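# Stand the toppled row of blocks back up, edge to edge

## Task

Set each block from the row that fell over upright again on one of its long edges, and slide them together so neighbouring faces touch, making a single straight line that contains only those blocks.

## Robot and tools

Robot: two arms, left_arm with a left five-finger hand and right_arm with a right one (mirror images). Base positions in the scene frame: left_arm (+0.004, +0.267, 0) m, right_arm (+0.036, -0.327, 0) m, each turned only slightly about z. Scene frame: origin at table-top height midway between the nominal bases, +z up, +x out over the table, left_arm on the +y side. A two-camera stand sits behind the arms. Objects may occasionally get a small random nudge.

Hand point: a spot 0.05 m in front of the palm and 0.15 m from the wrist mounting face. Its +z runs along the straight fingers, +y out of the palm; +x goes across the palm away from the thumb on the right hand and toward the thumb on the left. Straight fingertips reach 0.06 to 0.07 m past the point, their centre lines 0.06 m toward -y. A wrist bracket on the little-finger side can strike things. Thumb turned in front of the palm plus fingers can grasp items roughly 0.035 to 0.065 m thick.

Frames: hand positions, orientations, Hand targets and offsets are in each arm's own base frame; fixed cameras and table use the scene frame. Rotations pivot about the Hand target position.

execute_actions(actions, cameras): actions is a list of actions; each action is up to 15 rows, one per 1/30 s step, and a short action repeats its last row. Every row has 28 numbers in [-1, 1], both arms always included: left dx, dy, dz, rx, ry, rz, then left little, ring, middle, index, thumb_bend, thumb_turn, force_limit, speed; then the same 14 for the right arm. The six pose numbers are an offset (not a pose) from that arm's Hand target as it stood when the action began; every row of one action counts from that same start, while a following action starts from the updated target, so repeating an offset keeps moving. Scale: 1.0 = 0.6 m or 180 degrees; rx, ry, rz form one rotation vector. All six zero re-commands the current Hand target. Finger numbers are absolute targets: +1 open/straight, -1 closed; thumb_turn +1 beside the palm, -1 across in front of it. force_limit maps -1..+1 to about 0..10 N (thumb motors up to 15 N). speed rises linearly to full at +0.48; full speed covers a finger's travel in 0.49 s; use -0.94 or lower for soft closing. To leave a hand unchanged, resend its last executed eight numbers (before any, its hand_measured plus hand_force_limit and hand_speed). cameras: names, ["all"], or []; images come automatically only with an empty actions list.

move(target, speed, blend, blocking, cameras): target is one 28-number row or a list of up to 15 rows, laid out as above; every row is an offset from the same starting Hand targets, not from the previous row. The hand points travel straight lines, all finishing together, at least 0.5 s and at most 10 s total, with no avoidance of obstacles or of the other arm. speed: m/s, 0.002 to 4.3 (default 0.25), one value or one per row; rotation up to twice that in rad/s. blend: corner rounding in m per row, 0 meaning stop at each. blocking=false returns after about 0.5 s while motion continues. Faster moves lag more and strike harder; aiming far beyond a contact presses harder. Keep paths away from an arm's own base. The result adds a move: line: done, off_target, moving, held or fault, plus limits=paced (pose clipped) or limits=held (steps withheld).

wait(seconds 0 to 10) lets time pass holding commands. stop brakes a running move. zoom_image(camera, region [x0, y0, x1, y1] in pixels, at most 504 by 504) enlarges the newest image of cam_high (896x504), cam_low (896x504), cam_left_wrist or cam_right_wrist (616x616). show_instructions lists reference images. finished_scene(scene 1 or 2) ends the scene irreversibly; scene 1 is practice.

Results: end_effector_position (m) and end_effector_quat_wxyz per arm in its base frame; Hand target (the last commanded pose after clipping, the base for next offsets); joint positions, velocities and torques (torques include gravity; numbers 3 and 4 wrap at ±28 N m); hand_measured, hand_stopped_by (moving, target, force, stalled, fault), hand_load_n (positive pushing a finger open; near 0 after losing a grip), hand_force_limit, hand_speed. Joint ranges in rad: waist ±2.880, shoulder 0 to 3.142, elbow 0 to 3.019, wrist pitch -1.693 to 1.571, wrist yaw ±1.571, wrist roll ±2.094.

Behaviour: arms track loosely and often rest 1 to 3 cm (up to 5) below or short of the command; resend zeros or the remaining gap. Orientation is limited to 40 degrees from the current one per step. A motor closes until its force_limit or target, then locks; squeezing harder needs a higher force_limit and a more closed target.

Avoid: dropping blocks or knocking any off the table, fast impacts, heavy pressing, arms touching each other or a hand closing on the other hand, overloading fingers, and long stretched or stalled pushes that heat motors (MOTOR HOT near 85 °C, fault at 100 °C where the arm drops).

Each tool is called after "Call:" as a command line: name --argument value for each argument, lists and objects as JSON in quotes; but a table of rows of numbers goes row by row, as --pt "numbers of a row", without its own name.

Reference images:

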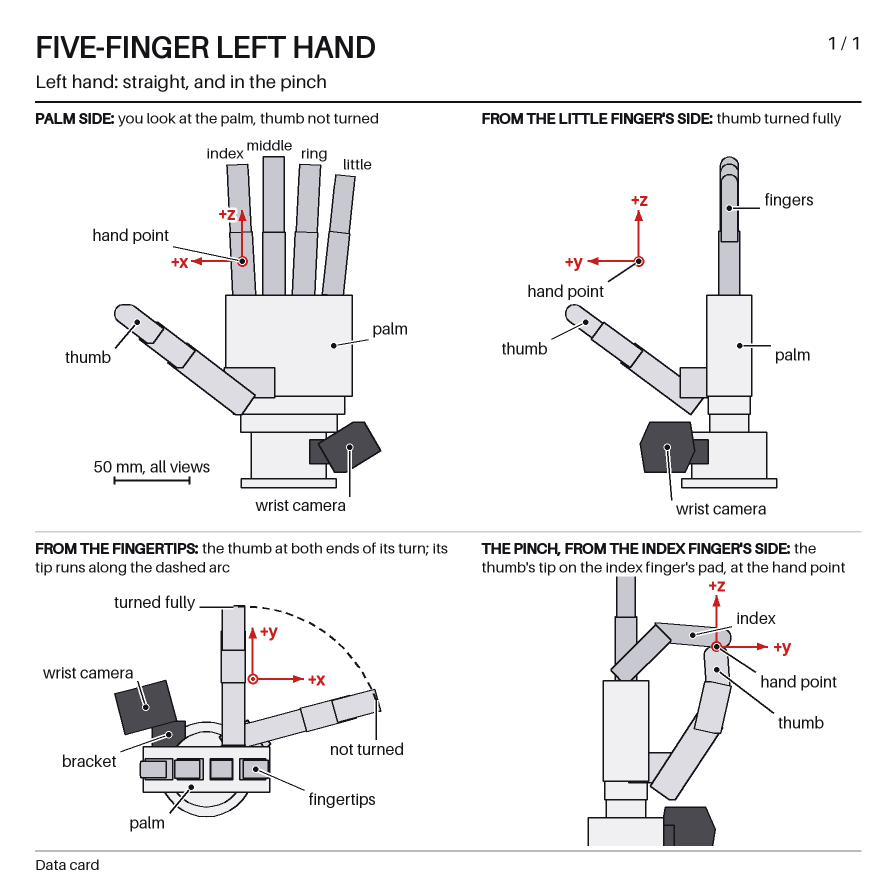

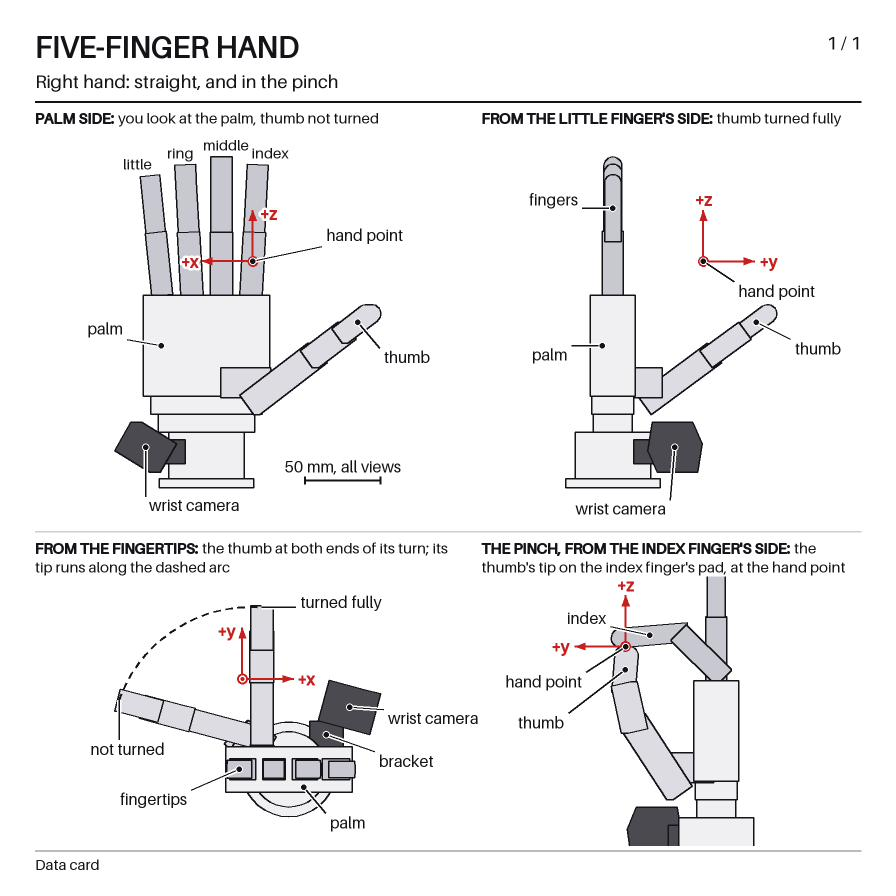

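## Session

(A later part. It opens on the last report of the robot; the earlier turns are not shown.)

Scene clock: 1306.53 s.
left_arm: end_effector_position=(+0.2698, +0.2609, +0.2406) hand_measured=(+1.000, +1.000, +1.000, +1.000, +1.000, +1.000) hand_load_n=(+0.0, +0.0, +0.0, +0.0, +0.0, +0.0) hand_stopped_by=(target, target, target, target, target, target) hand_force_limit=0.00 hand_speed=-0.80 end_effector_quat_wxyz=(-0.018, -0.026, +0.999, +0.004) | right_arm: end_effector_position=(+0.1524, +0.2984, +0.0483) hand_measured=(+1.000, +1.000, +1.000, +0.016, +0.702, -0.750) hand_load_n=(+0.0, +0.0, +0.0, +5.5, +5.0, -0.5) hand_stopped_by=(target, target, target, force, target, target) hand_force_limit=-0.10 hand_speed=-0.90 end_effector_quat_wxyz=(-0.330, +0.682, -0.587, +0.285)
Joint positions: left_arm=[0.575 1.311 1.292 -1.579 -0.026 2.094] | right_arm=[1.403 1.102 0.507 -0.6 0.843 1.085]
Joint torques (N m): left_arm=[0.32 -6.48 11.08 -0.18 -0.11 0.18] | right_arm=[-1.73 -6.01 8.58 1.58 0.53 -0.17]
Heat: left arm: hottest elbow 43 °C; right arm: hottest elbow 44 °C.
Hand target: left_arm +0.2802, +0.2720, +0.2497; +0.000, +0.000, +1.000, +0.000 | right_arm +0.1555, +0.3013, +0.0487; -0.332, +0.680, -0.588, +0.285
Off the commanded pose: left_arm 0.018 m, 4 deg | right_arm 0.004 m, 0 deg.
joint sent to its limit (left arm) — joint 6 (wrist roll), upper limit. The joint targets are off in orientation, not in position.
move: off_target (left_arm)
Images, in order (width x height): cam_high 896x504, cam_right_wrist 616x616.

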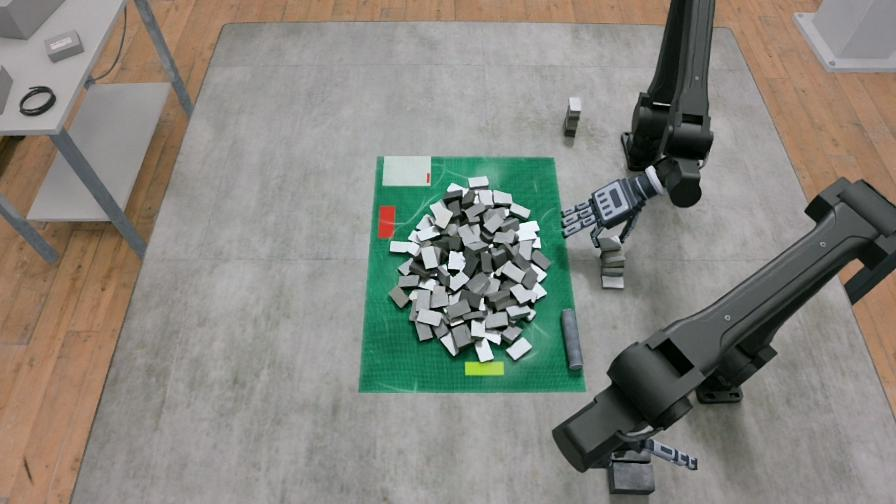

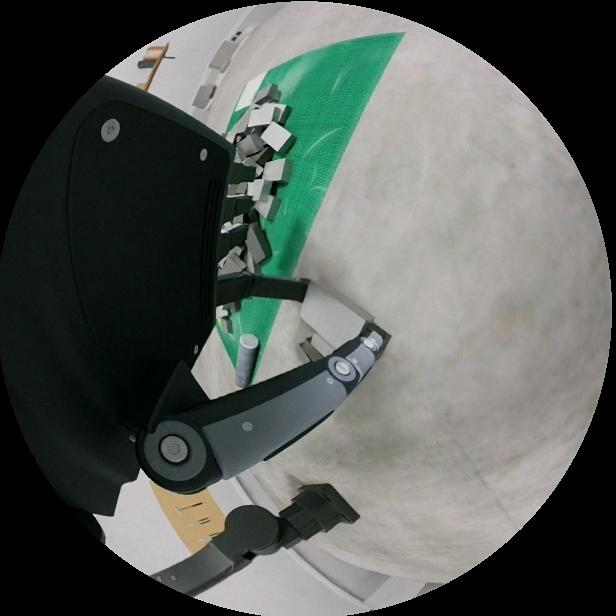

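Call:
move --target '[0,0,0,0,0,0,1,1,1,1,1,1,0.0,-0.8,0,0,-0.012,0,0,0,1,1,1,-0.2,0.7,-0.75,-0.1,-0.9]' --speed 0.02 --cameras '["cam_high","cam_right_wrist"]'

Call:
zoom_image --camera "cam_high" --region '[560, 190, 660, 300]'

Call:
zoom_image --camera "cam_right_wrist" --region '[240, 230, 430, 390]'

Scene clock: 1310.57 s.
left_arm: end_effector_position=(+0.2698, +0.2609, +0.2406) hand_measured=(+1.000, +1.000, +1.000, +1.000, +1.000, +1.000) hand_load_n=(+0.0, +0.0, +0.0, +0.0, -0.5, +0.0) hand_stopped_by=(target, target, target, target, target, target) hand_force_limit=0.00 hand_speed=-0.80 end_effector_quat_wxyz=(-0.018, -0.026, +0.999, +0.004) | right_arm: end_effector_position=(+0.1525, +0.2992, +0.0439) hand_measured=(+1.000, +1.000, +1.000, +0.016, +0.702, -0.750) hand_load_n=(+0.0, +0.0, +0.0, +5.5, +5.0, -1.0) hand_stopped_by=(target, target, target, force, target, target) hand_force_limit=-0.10 hand_speed=-0.90 end_effector_quat_wxyz=(-0.334, +0.680, -0.588, +0.283)
Joint positions: left_arm=[0.575 1.311 1.292 -1.579 -0.026 2.094] | right_arm=[1.403 1.11 0.495 -0.572 0.843 1.084]
Joint torques (N m): left_arm=[0.26 -6.48 11.08 -0.2 -0.11 0.18] | right_arm=[-1.2 -4.72 8.51 1.76 0.61 -0.19]
Heat: left arm: hottest elbow 43 °C; right arm: hottest elbow 44 °C.
Hand target: left_arm +0.2802, +0.2720, +0.2497; +0.000, +0.000, +1.000, +0.000 | right_arm +0.1555, +0.3013, +0.0416; -0.333, +0.680, -0.588, +0.285
Off the commanded pose: left_arm 0.018 m, 4 deg | right_arm 0.004 m, 0 deg.
joint sent to its limit (left arm) — joint 6 (wrist roll), upper limit. The joint targets are off in orientation, not in position.
move: off_target (left_arm)
Images, in order (width x height): cam_high 896x504, cam_right_wrist 616x616.

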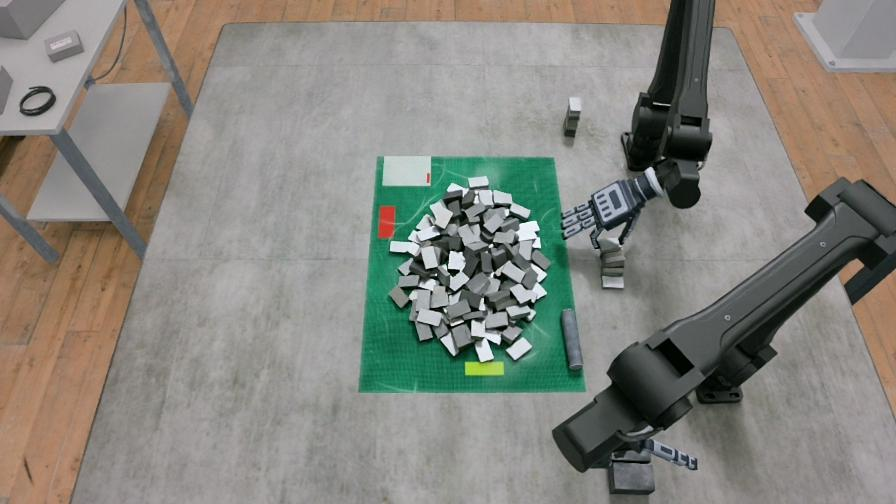

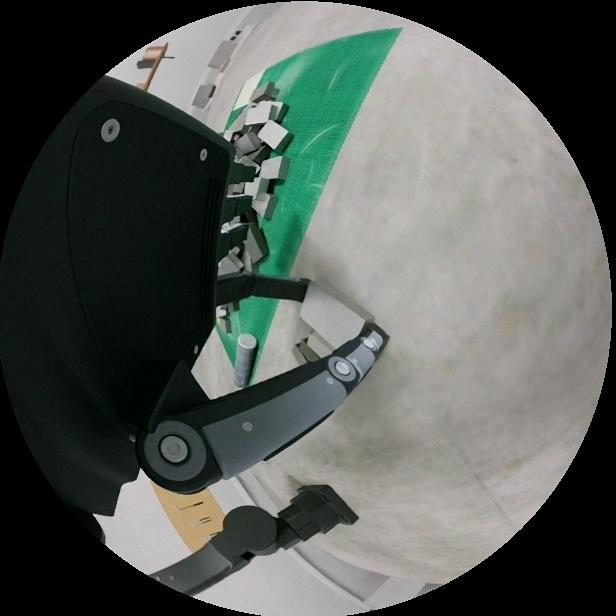

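Scaled by 4.582 from the camera's 896x504 image, which has a finer 1280x720 frame.

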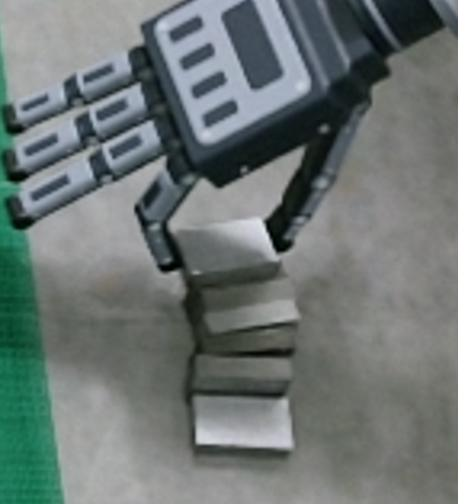

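Scaled by 2.653 from the camera's 616x616 image, which has a finer 880x880 frame.

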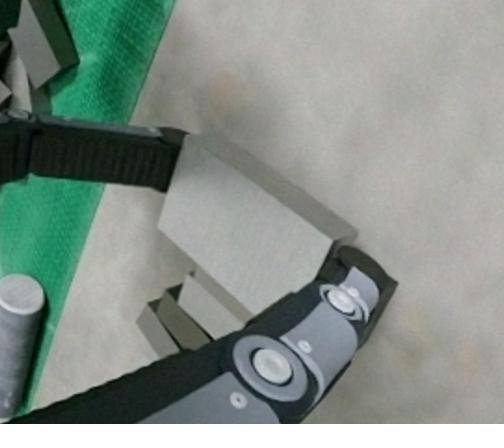

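Call:
move --target '[0,0,0,0,0,0,1,1,1,1,1,1,0.0,-0.8,0,-0.002,-0.015,0,0,0,1,1,1,-0.2,0.7,-0.75,-0.1,-0.9]' --speed 0.02 --cameras '["cam_high","cam_right_wrist"]'

Call:
zoom_image --camera "cam_high" --region '[560, 190, 660, 300]'

Call:
zoom_image --camera "cam_right_wrist" --region '[240, 230, 430, 390]'

Scene clock: 1314.97 s.
left_arm: end_effector_position=(+0.2698, +0.2609, +0.2406) hand_measured=(+1.000, +1.000, +1.000, +1.000, +1.000, +1.000) hand_load_n=(+0.0, +0.0, +0.0, +0.0, +0.0, +0.0) hand_stopped_by=(target, target, target, target, target, target) hand_force_limit=0.00 hand_speed=-0.80 end_effector_quat_wxyz=(-0.018, -0.026, +0.999, +0.004) | right_arm: end_effector_position=(+0.1535, +0.3026, +0.0421) hand_measured=(+1.000, +1.000, +1.000, +0.016, +0.702, -0.750) hand_load_n=(-0.5, +0.0, +0.0, +4.5, +5.0, -1.5) hand_stopped_by=(target, target, target, force, target, target) hand_force_limit=-0.10 hand_speed=-0.90 end_effector_quat_wxyz=(-0.341, +0.676, -0.590, +0.279)
Joint positions: left_arm=[0.575 1.311 1.292 -1.579 -0.026 2.094] | right_arm=[1.403 1.116 0.487 -0.538 0.844 1.083]
Joint torques (N m): left_arm=[0.32 -6.48 11.1 -0.2 -0.11 0.19] | right_arm=[-2.73 -3.66 7.97 1.55 0.5 -0.17]
Heat: left arm: hottest elbow 43 °C; right arm: hottest elbow 43 °C.
Hand target: left_arm +0.2802, +0.2720, +0.2497; +0.000, +0.000, +1.000, +0.000 | right_arm +0.1555, +0.3001, +0.0326; -0.332, +0.680, -0.588, +0.285
Off the commanded pose: left_arm 0.018 m, 4 deg | right_arm 0.010 m, 1 deg.
joint sent to its limit (left arm) — joint 6 (wrist roll), upper limit. The joint targets are off in orientation, not in position.
move: off_target (left_arm)
Images, in order (width x height): cam_high 896x504, cam_right_wrist 616x616.

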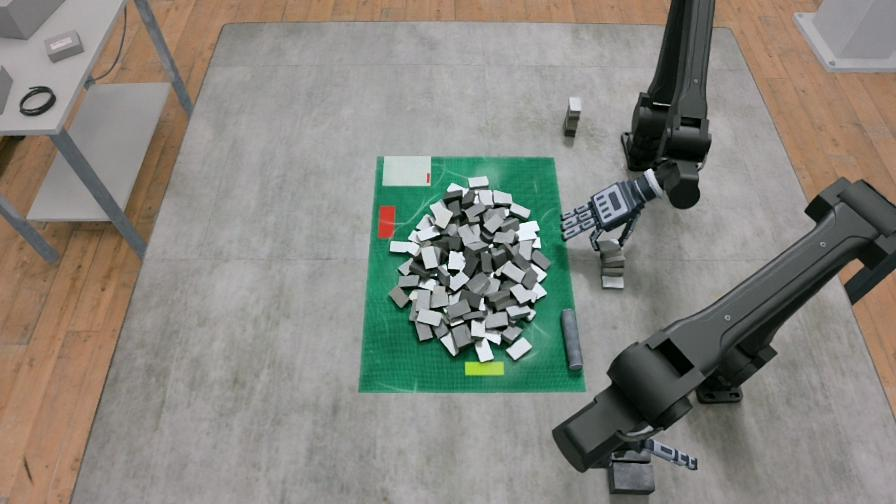

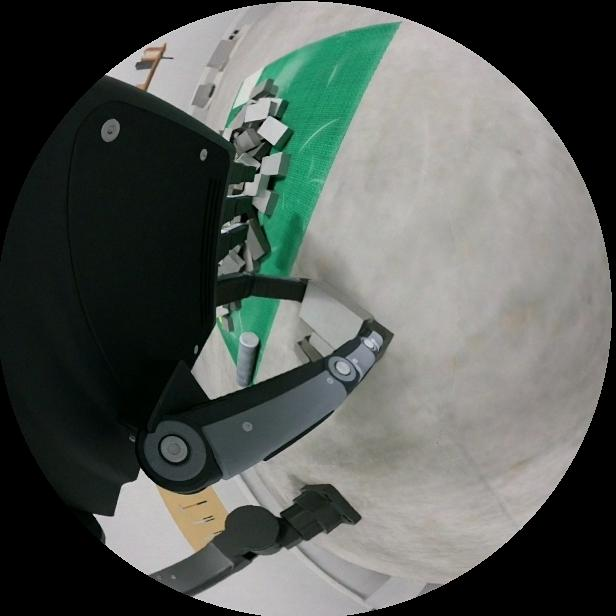

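Scaled by 4.582 from the camera's 896x504 image, which has a finer 1280x720 frame.

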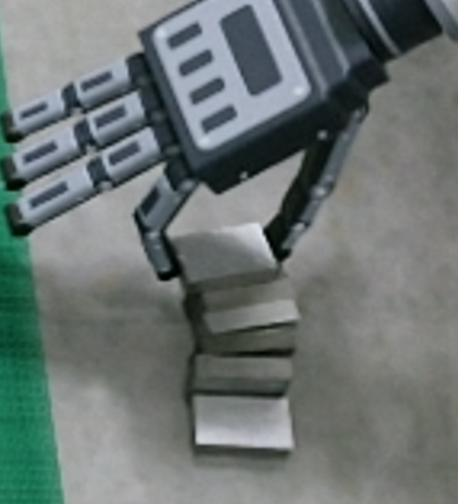

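Scaled by 2.653 from the camera's 616x616 image, which has a finer 880x880 frame.

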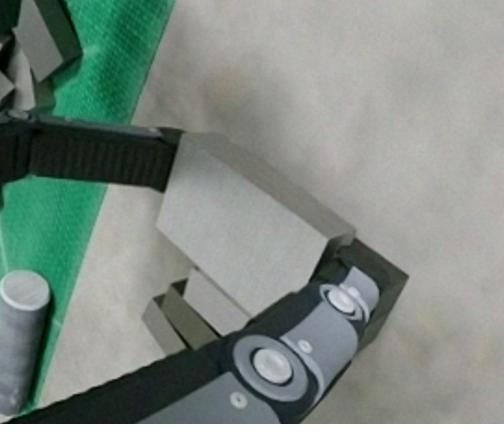

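Call:
move --target '[0,0,0,0,0,0,1,1,1,1,1,1,0.0,-0.8,0,-0.005,-0.013,0,0,0,1,1,1,-0.2,0.7,-0.75,-0.1,-0.9]' --speed 0.02 --cameras '["cam_high","cam_right_wrist"]'

Call:
zoom_image --camera "cam_high" --region '[560, 190, 660, 300]'

Call:
zoom_image --camera "cam_right_wrist" --region '[240, 230, 430, 390]'

Scene clock: 1320.77 s.
left_arm: end_effector_position=(+0.2698, +0.2609, +0.2406) hand_measured=(+1.000, +1.000, +1.000, +1.000, +1.000, +1.000) hand_load_n=(+0.0, +0.0, +0.0, +0.0, +0.0, +0.0) hand_stopped_by=(target, target, target, target, target, target) hand_force_limit=0.00 hand_speed=-0.80 end_effector_quat_wxyz=(-0.018, -0.026, +0.999, +0.004) | right_arm: end_effector_position=(+0.1538, +0.3031, +0.0400) hand_measured=(+1.000, +1.000, +1.000, +0.016, +0.702, -0.750) hand_load_n=(+0.0, +0.0, +0.0, +4.0, +5.0, -3.5) hand_stopped_by=(target, target, target, force, target, target) hand_force_limit=-0.10 hand_speed=-0.90 end_effector_quat_wxyz=(-0.346, +0.675, -0.589, +0.278)
Joint positions: left_arm=[0.575 1.311 1.292 -1.579 -0.026 2.094] | right_arm=[1.403 1.117 0.476 -0.512 0.845 1.077]
Joint torques (N m): left_arm=[0.32 -6.48 11.1 -0.2 -0.11 0.19] | right_arm=[-1.79 -3.37 6.93 1.85 0.47 -0.07]
Heat: left arm: hottest elbow 44 °C; right arm: hottest elbow 42 °C.
Hand target: left_arm +0.2802, +0.2720, +0.2497; +0.000, +0.000, +1.000, +0.000 | right_arm +0.1555, +0.2970, +0.0247; -0.332, +0.680, -0.588, +0.285
Off the commanded pose: left_arm 0.018 m, 4 deg | right_arm 0.016 m, 2 deg.
joint sent to its limit (left arm) — joint 6 (wrist roll), upper limit. The joint targets are off in orientation, not in position.
move: off_target (left_arm, right_arm)
Images, in order (width x height): cam_high 896x504, cam_right_wrist 616x616.

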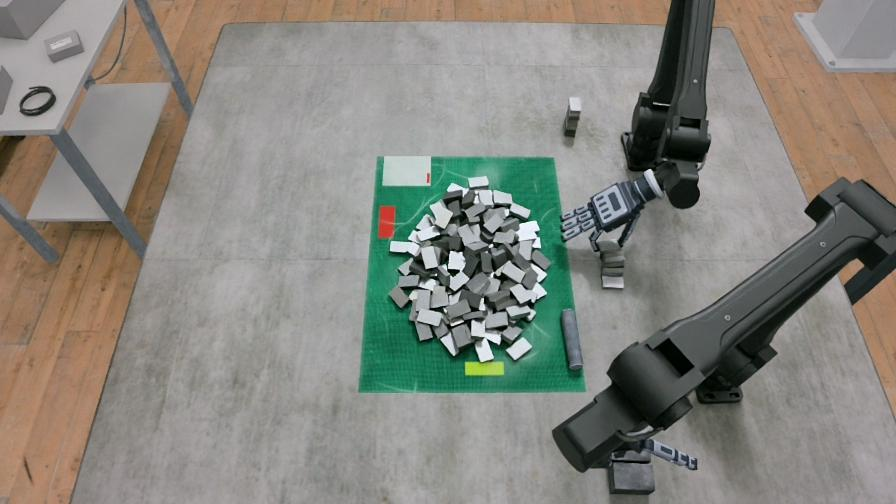

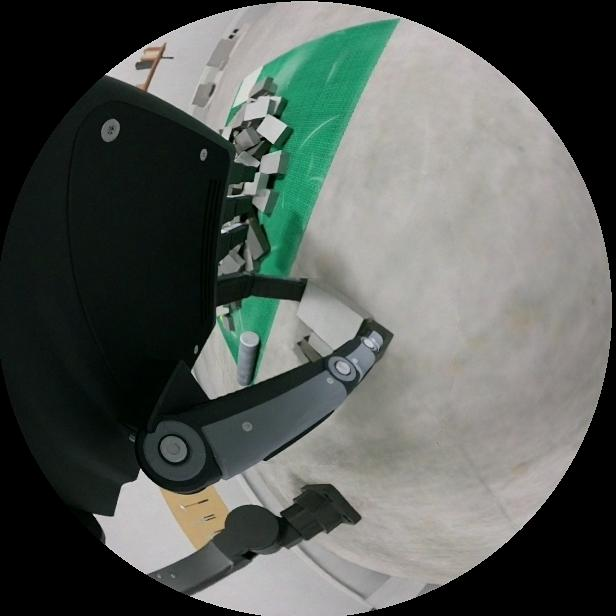

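Scaled by 4.582 from the camera's 896x504 image, which has a finer 1280x720 frame.

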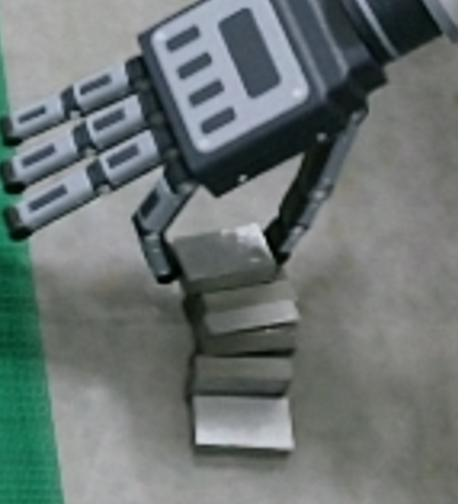

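Scaled by 2.653 from the camera's 616x616 image, which has a finer 880x880 frame.

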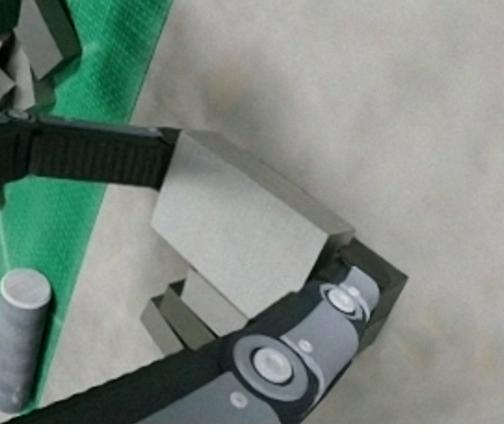

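Call:
move --target '[0,0,0,0,0,0,1,1,1,1,1,1,0.0,-0.8,0,-0.003,-0.012,0,0,0,1,1,1,-0.2,0.7,-0.75,-0.1,-0.9]' --speed 0.02 --cameras '["cam_high","cam_right_wrist"]'

Call:
zoom_image --camera "cam_high" --region '[560, 190, 660, 300]'

Call:
zoom_image --camera "cam_right_wrist" --region '[240, 230, 430, 390]'

Scene clock: 1325.60 s.
left_arm: end_effector_position=(+0.2698, +0.2609, +0.2406) hand_measured=(+1.000, +1.000, +1.000, +1.000, +1.000, +1.000) hand_load_n=(+0.0, +0.0, +0.0, +0.0, +0.0, +0.0) hand_stopped_by=(target, target, target, target, target, target) hand_force_limit=0.00 hand_speed=-0.80 end_effector_quat_wxyz=(-0.018, -0.026, +0.999, +0.004) | right_arm: end_effector_position=(+0.1549, +0.3054, +0.0399) hand_measured=(+1.000, +1.000, +1.000, +0.016, +0.702, -0.750) hand_load_n=(+0.0, +0.0, +0.0, +4.5, +4.5, -4.5) hand_stopped_by=(target, target, target, force, target, target) hand_force_limit=-0.10 hand_speed=-0.90 end_effector_quat_wxyz=(-0.354, +0.671, -0.591, +0.275)
Joint positions: left_arm=[0.575 1.311 1.292 -1.579 -0.026 2.094] | right_arm=[1.403 1.117 0.468 -0.485 0.849 1.076]
Joint torques (N m): left_arm=[0.26 -6.42 11.08 -0.2 -0.11 0.19] | right_arm=[-2.32 -1.61 6.24 1.73 0.28 -0.13]
Heat: left arm: hottest elbow 44 °C; right arm: hottest elbow 42 °C.
Hand target: left_arm +0.2802, +0.2720, +0.2497; +0.000, +0.000, +1.000, +0.000 | right_arm +0.1555, +0.2953, +0.0175; -0.332, +0.680, -0.588, +0.285
Off the commanded pose: left_arm 0.018 m, 4 deg | right_arm 0.025 m, 3 deg.
joint sent to its limit (left arm) — joint 6 (wrist roll), upper limit. The joint targets are off in orientation, not in position.
move: off_target (left_arm, right_arm)
Images, in order (width x height): cam_high 896x504, cam_right_wrist 616x616.

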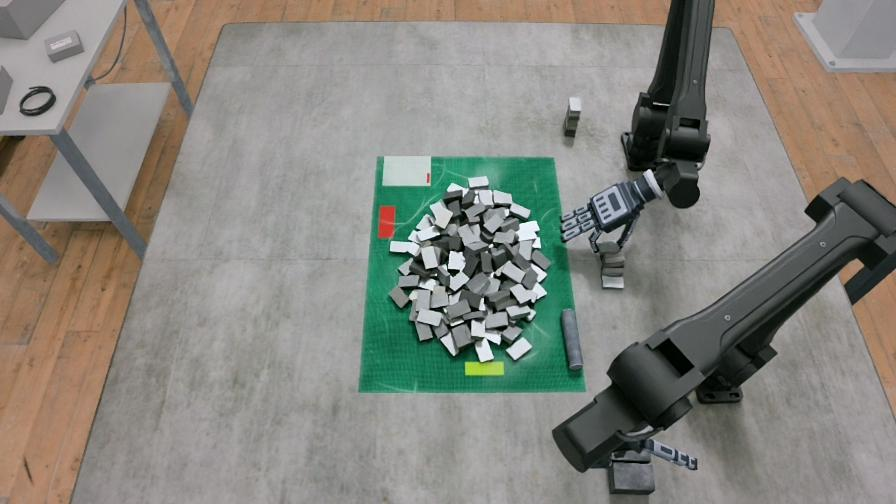

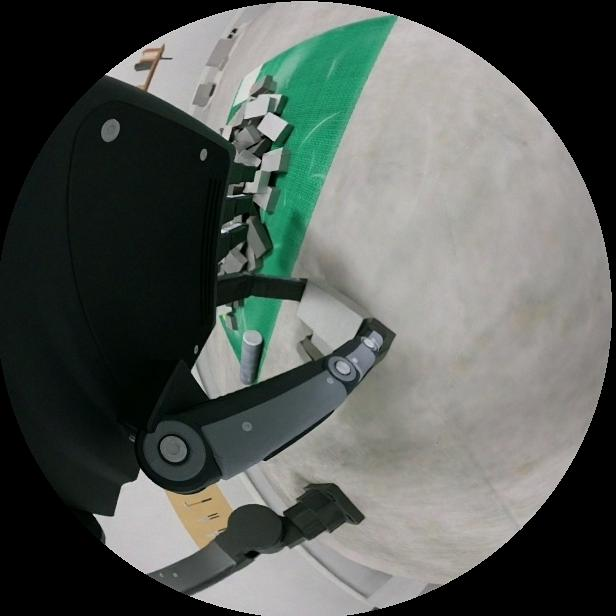

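Scaled by 4.582 from the camera's 896x504 image, which has a finer 1280x720 frame.

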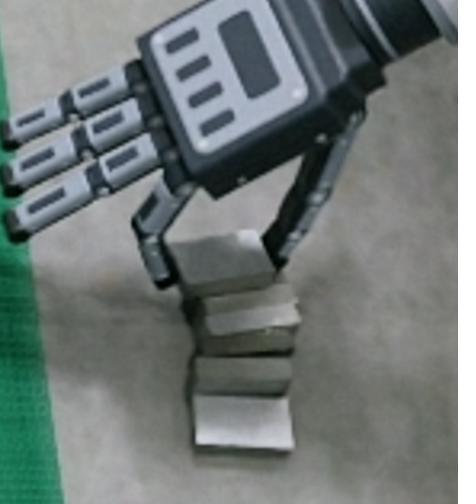

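Scaled by 2.653 from the camera's 616x616 image, which has a finer 880x880 frame.

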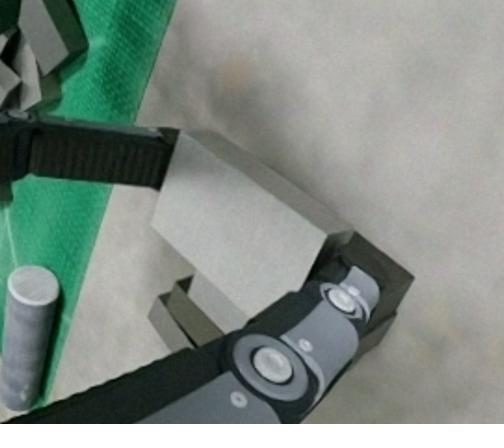

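Call:
move --target '[0,0,0,0,0,0,1,1,1,1,1,1,0.0,-0.8,0,0.0,0.03,0.12,0,0,1,1,1,-0.2,0.7,-0.75,-0.1,-0.9]' --speed 0.03 --cameras '["cam_high","cam_right_wrist"]'

Call:
zoom_image --camera "cam_high" --region '[560, 190, 660, 300]'

Call:
zoom_image --camera "cam_right_wrist" --region '[240, 230, 430, 390]'

Scene clock: 1399.17 s.
left_arm: end_effector_position=(+0.2698, +0.2609, +0.2406) hand_measured=(+1.000, +1.000, +1.000, +1.000, +1.000, +1.000) hand_load_n=(+0.0, +0.0, +0.0, +0.0, +0.0, +0.0) hand_stopped_by=(target, target, target, target, target, target) hand_force_limit=0.00 hand_speed=-0.80 end_effector_quat_wxyz=(-0.018, -0.026, +0.999, +0.004) | right_arm: end_effector_position=(+0.1554, +0.2990, +0.0390) hand_measured=(+1.000, +1.000, +1.000, +0.016, +0.702, -0.750) hand_load_n=(+0.0, +0.0, +0.0, +5.5, +4.0, +0.5) hand_stopped_by=(target, target, target, force, target, target) hand_force_limit=-0.10 hand_speed=-0.90 end_effector_quat_wxyz=(-0.456, +0.603, -0.632, +0.169)
Joint positions: left_arm=[0.575 1.311 1.292 -1.579 -0.026 2.094] | right_arm=[1.344 0.949 0.24 -0.1 0.754 1.076]
Joint torques (N m): left_arm=[0.26 -6.48 11.1 -0.2 -0.11 0.18] | right_arm=[-2.02 -3.55 7.47 1.51 0.19 -0.16]
Heat: left arm: hottest elbow 44 °C; right arm: hottest elbow 37 °C.
Hand target: left_arm +0.2802, +0.2720, +0.2497; +0.000, +0.000, +1.000, +0.000 | right_arm +0.1555, +0.2952, +0.0355; -0.454, +0.606, -0.631, +0.169
Off the commanded pose: left_arm 0.018 m, 4 deg | right_arm 0.005 m, 0 deg.
joint sent to its limit (left arm) — joint 6 (wrist roll), upper limit. The joint targets are off in orientation, not in position.
move: off_target (left_arm)
Images, in order (width x height): cam_high 896x504, cam_right_wrist 616x616.

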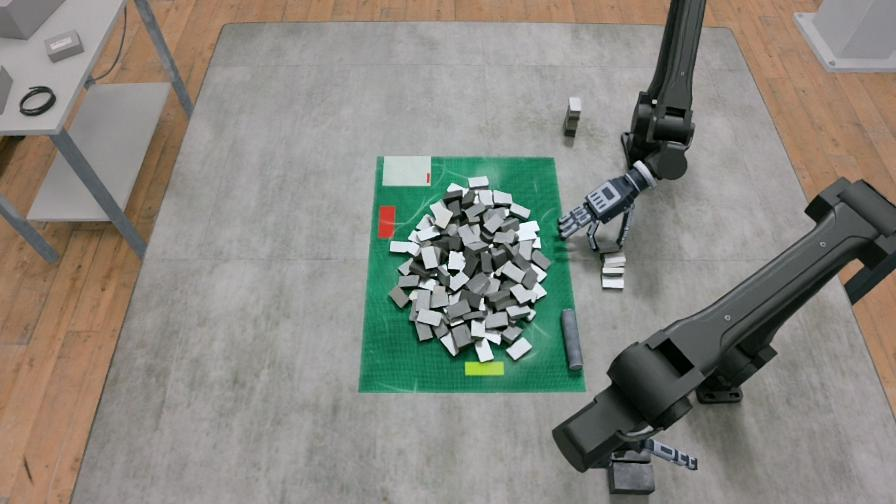

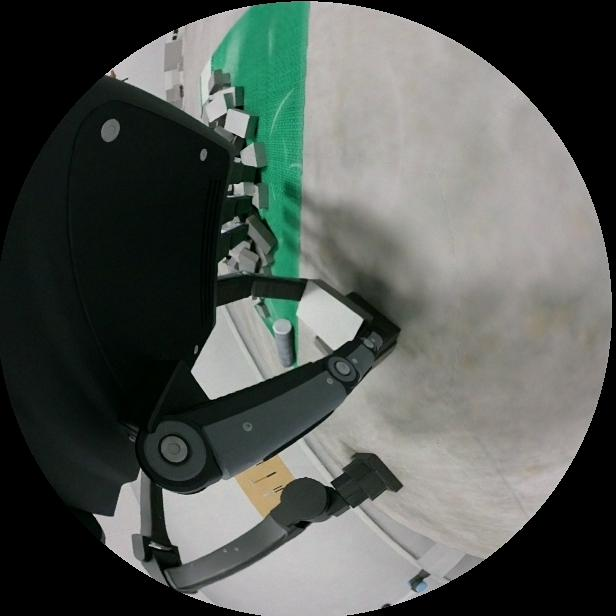

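Scaled by 4.582 from the camera's 896x504 image, which has a finer 1280x720 frame.

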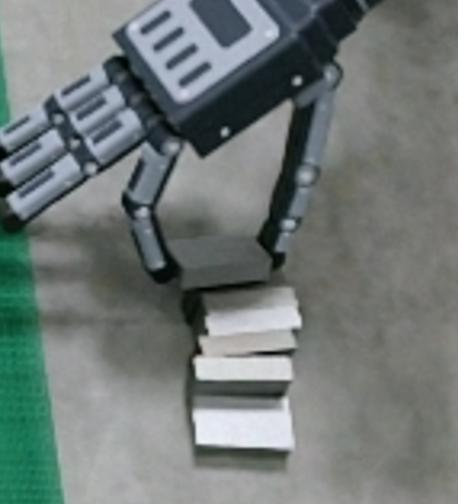

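Scaled by 2.653 from the camera's 616x616 image, which has a finer 880x880 frame.

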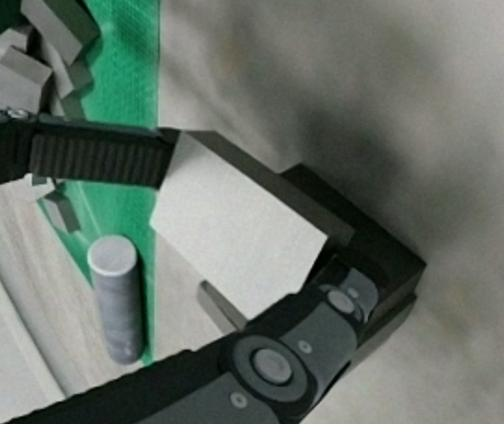

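Call:
zoom_image --camera "cam_high" --region '[585, 230, 635, 275]'

Scaled by 10.080 from the camera's 896x504 image, which has a finer 1280x720 frame.

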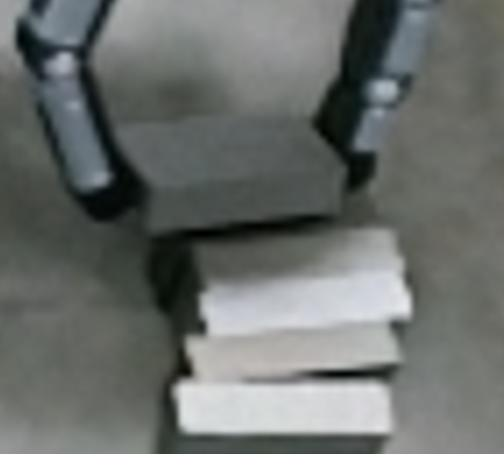

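Call:
move --pt "0 0 0 0 0 0 1 1 1 1 1 1 0.0 -0.8 0 -0.01 0.05 0 0 0 1 1 1 -0.2 0.7 -0.75 -0.1 -0.9" --pt "0 0 0 0 0 0 1 1 1 1 1 1 0.0 -0.8 0 -0.06 0.05 -0.167 0 0 1 1 1 -0.2 0.7 -0.75 -0.1 -0.9" --speed 0.05 --cameras '["cam_high","cam_right_wrist"]'

Call:
zoom_image --camera "cam_high" --region '[560, 190, 660, 300]'

Call:
zoom_image --camera "cam_right_wrist" --region '[240, 230, 430, 390]'

Scene clock: 1470.40 s.
left_arm: end_effector_position=(+0.2698, +0.2609, +0.2406) hand_measured=(+1.000, +1.000, +1.000, +1.000, +1.000, +1.000) hand_load_n=(+0.0, -0.5, +0.0, +0.0, +0.0, +0.0) hand_stopped_by=(target, target, target, target, target, target) hand_force_limit=0.00 hand_speed=-0.80 end_effector_quat_wxyz=(-0.018, -0.026, +0.999, +0.004) | right_arm: end_effector_position=(+0.1533, +0.2407, +0.0504) hand_measured=(+1.000, +1.000, +1.000, +0.016, +0.702, -0.750) hand_load_n=(+0.0, +0.0, +0.0, +5.5, +4.5, -0.5) hand_stopped_by=(target, target, target, force, target, target) hand_force_limit=-0.10 hand_speed=-0.90 end_effector_quat_wxyz=(-0.270, +0.705, -0.566, +0.331)
Joint positions: left_arm=[0.575 1.311 1.292 -1.579 -0.026 2.094] | right_arm=[1.373 1.012 0.487 -0.803 0.857 1.045]
Joint torques (N m): left_arm=[0.26 -6.48 11.1 -0.2 -0.11 0.19] | right_arm=[-1.08 -3.55 12.51 0.84 0.85 0]
Heat: left arm: hottest elbow 44 °C; right arm: hottest elbow 38 °C.
Hand target: left_arm +0.2802, +0.2720, +0.2497; +0.000, +0.000, +1.000, +0.000 | right_arm +0.1555, +0.2593, +0.0657; -0.282, +0.703, -0.566, +0.327
Off the commanded pose: left_arm 0.018 m, 4 deg | right_arm 0.024 m, 1 deg.
joint sent to its limit (left arm) — joint 6 (wrist roll), upper limit. The joint targets are off in orientation, not in position.
move: off_target (left_arm, right_arm)
Images, in order (width x height): cam_high 896x504, cam_right_wrist 616x616.

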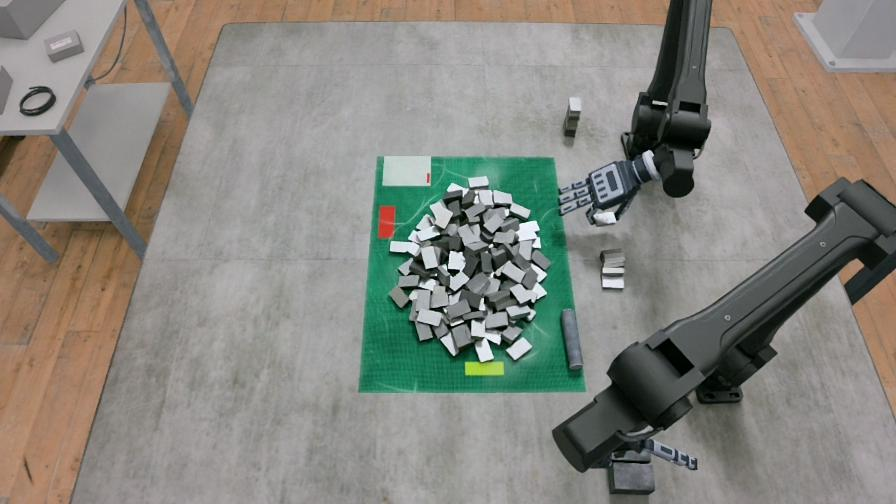

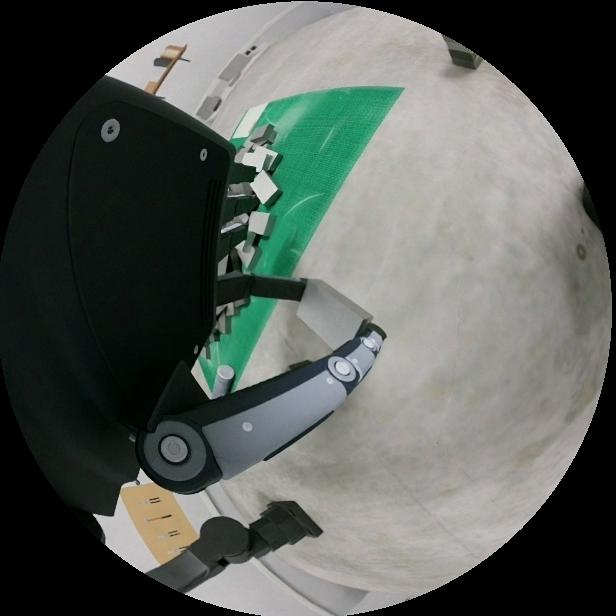

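Scaled by 4.582 from the camera's 896x504 image, which has a finer 1280x720 frame.

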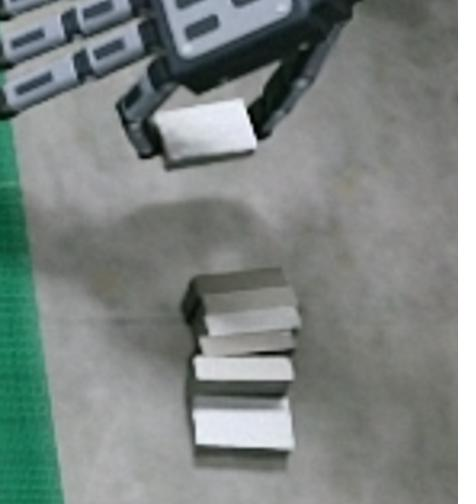

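Scaled by 2.653 from the camera's 616x616 image, which has a finer 880x880 frame.

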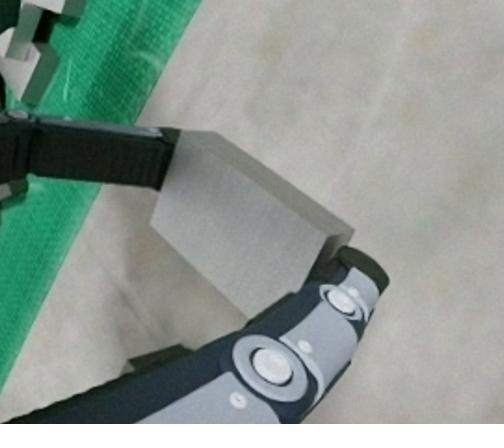

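Call:
move --pt "0 0 0 0 0 0 1 1 1 1 1 1 0.0 -0.8 0 -0.02 -0.06 0 0 0 1 1 1 -0.2 0.7 -0.75 -0.1 -0.9" --pt "0 0 0 0 0 0 1 1 1 1 1 1 0.0 -0.8 0 -0.02 -0.078 0 0 0 1 1 1 -0.2 0.7 -0.75 -0.1 -0.9" --speed 0.03 --cameras '["cam_high","cam_right_wrist"]'

Call:
zoom_image --camera "cam_high" --region '[560, 190, 660, 300]'

Call:
zoom_image --camera "cam_right_wrist" --region '[240, 230, 430, 390]'

Scene clock: 1478.90 s.
left_arm: end_effector_position=(+0.2698, +0.2609, +0.2406) hand_measured=(+1.000, +1.000, +1.000, +1.000, +1.000, +1.000) hand_load_n=(+0.5, +0.0, +0.0, +0.0, +0.0, +0.0) hand_stopped_by=(target, target, target, target, target, target) hand_force_limit=0.00 hand_speed=-0.80 end_effector_quat_wxyz=(-0.018, -0.026, +0.999, +0.004) | right_arm: end_effector_position=(+0.1542, +0.2448, +0.0201) hand_measured=(+1.000, +1.000, +1.000, +0.016, +0.702, -0.750) hand_load_n=(+0.0, +0.0, +0.0, +5.5, +5.0, -0.5) hand_stopped_by=(target, target, target, force, target, target) hand_force_limit=-0.10 hand_speed=-0.90 end_effector_quat_wxyz=(-0.281, +0.701, -0.569, +0.325)
Joint positions: left_arm=[0.575 1.311 1.292 -1.579 -0.026 2.094] | right_arm=[1.373 1.079 0.425 -0.644 0.857 1.04]
Joint torques (N m): left_arm=[0.32 -6.48 11.08 -0.18 -0.11 0.18] | right_arm=[-1.49 -3.96 8.12 1.77 0.78 -0.18]
Heat: left arm: hottest elbow 44 °C; right arm: hottest elbow 38 °C.
Hand target: left_arm +0.2802, +0.2720, +0.2497; +0.000, +0.000, +1.000, +0.000 | right_arm +0.1555, +0.2472, +0.0187; -0.281, +0.703, -0.566, +0.327
Off the commanded pose: left_arm 0.018 m, 4 deg | right_arm 0.003 m, 0 deg.
joint sent to its limit (left arm) — joint 6 (wrist roll), upper limit. The joint targets are off in orientation, not in position.
move: off_target (left_arm)
Images, in order (width x height): cam_high 896x504, cam_right_wrist 616x616.

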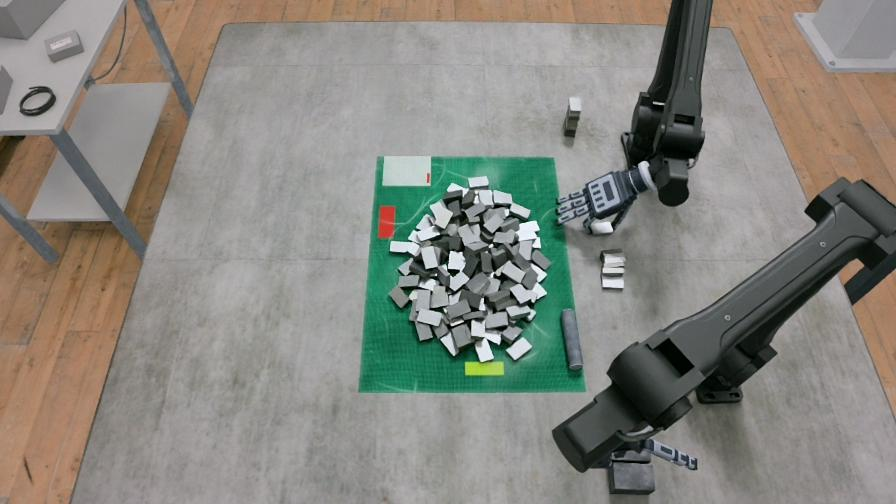

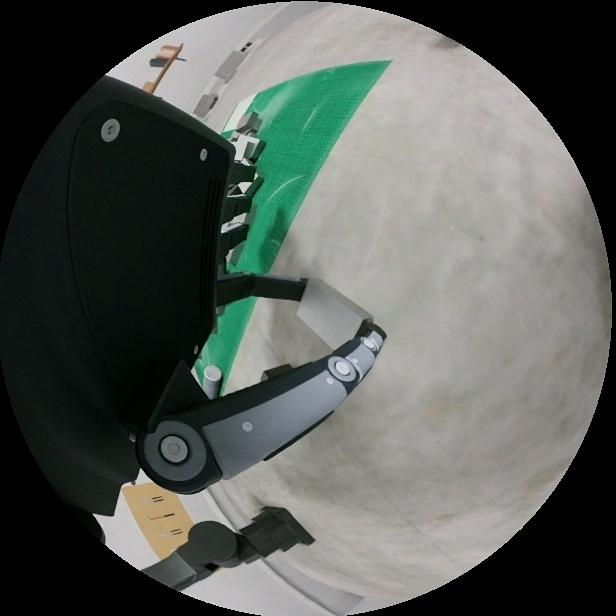

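Scaled by 4.582 from the camera's 896x504 image, which has a finer 1280x720 frame.

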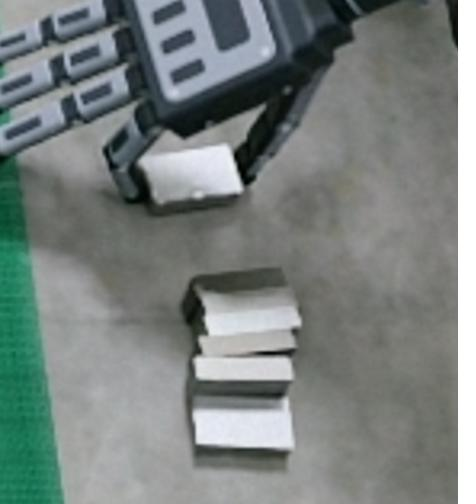

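Scaled by 2.653 from the camera's 616x616 image, which has a finer 880x880 frame.

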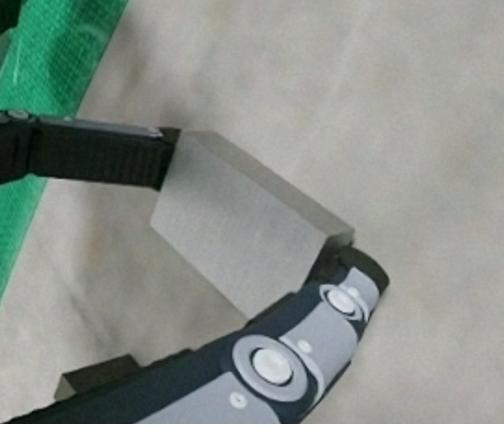

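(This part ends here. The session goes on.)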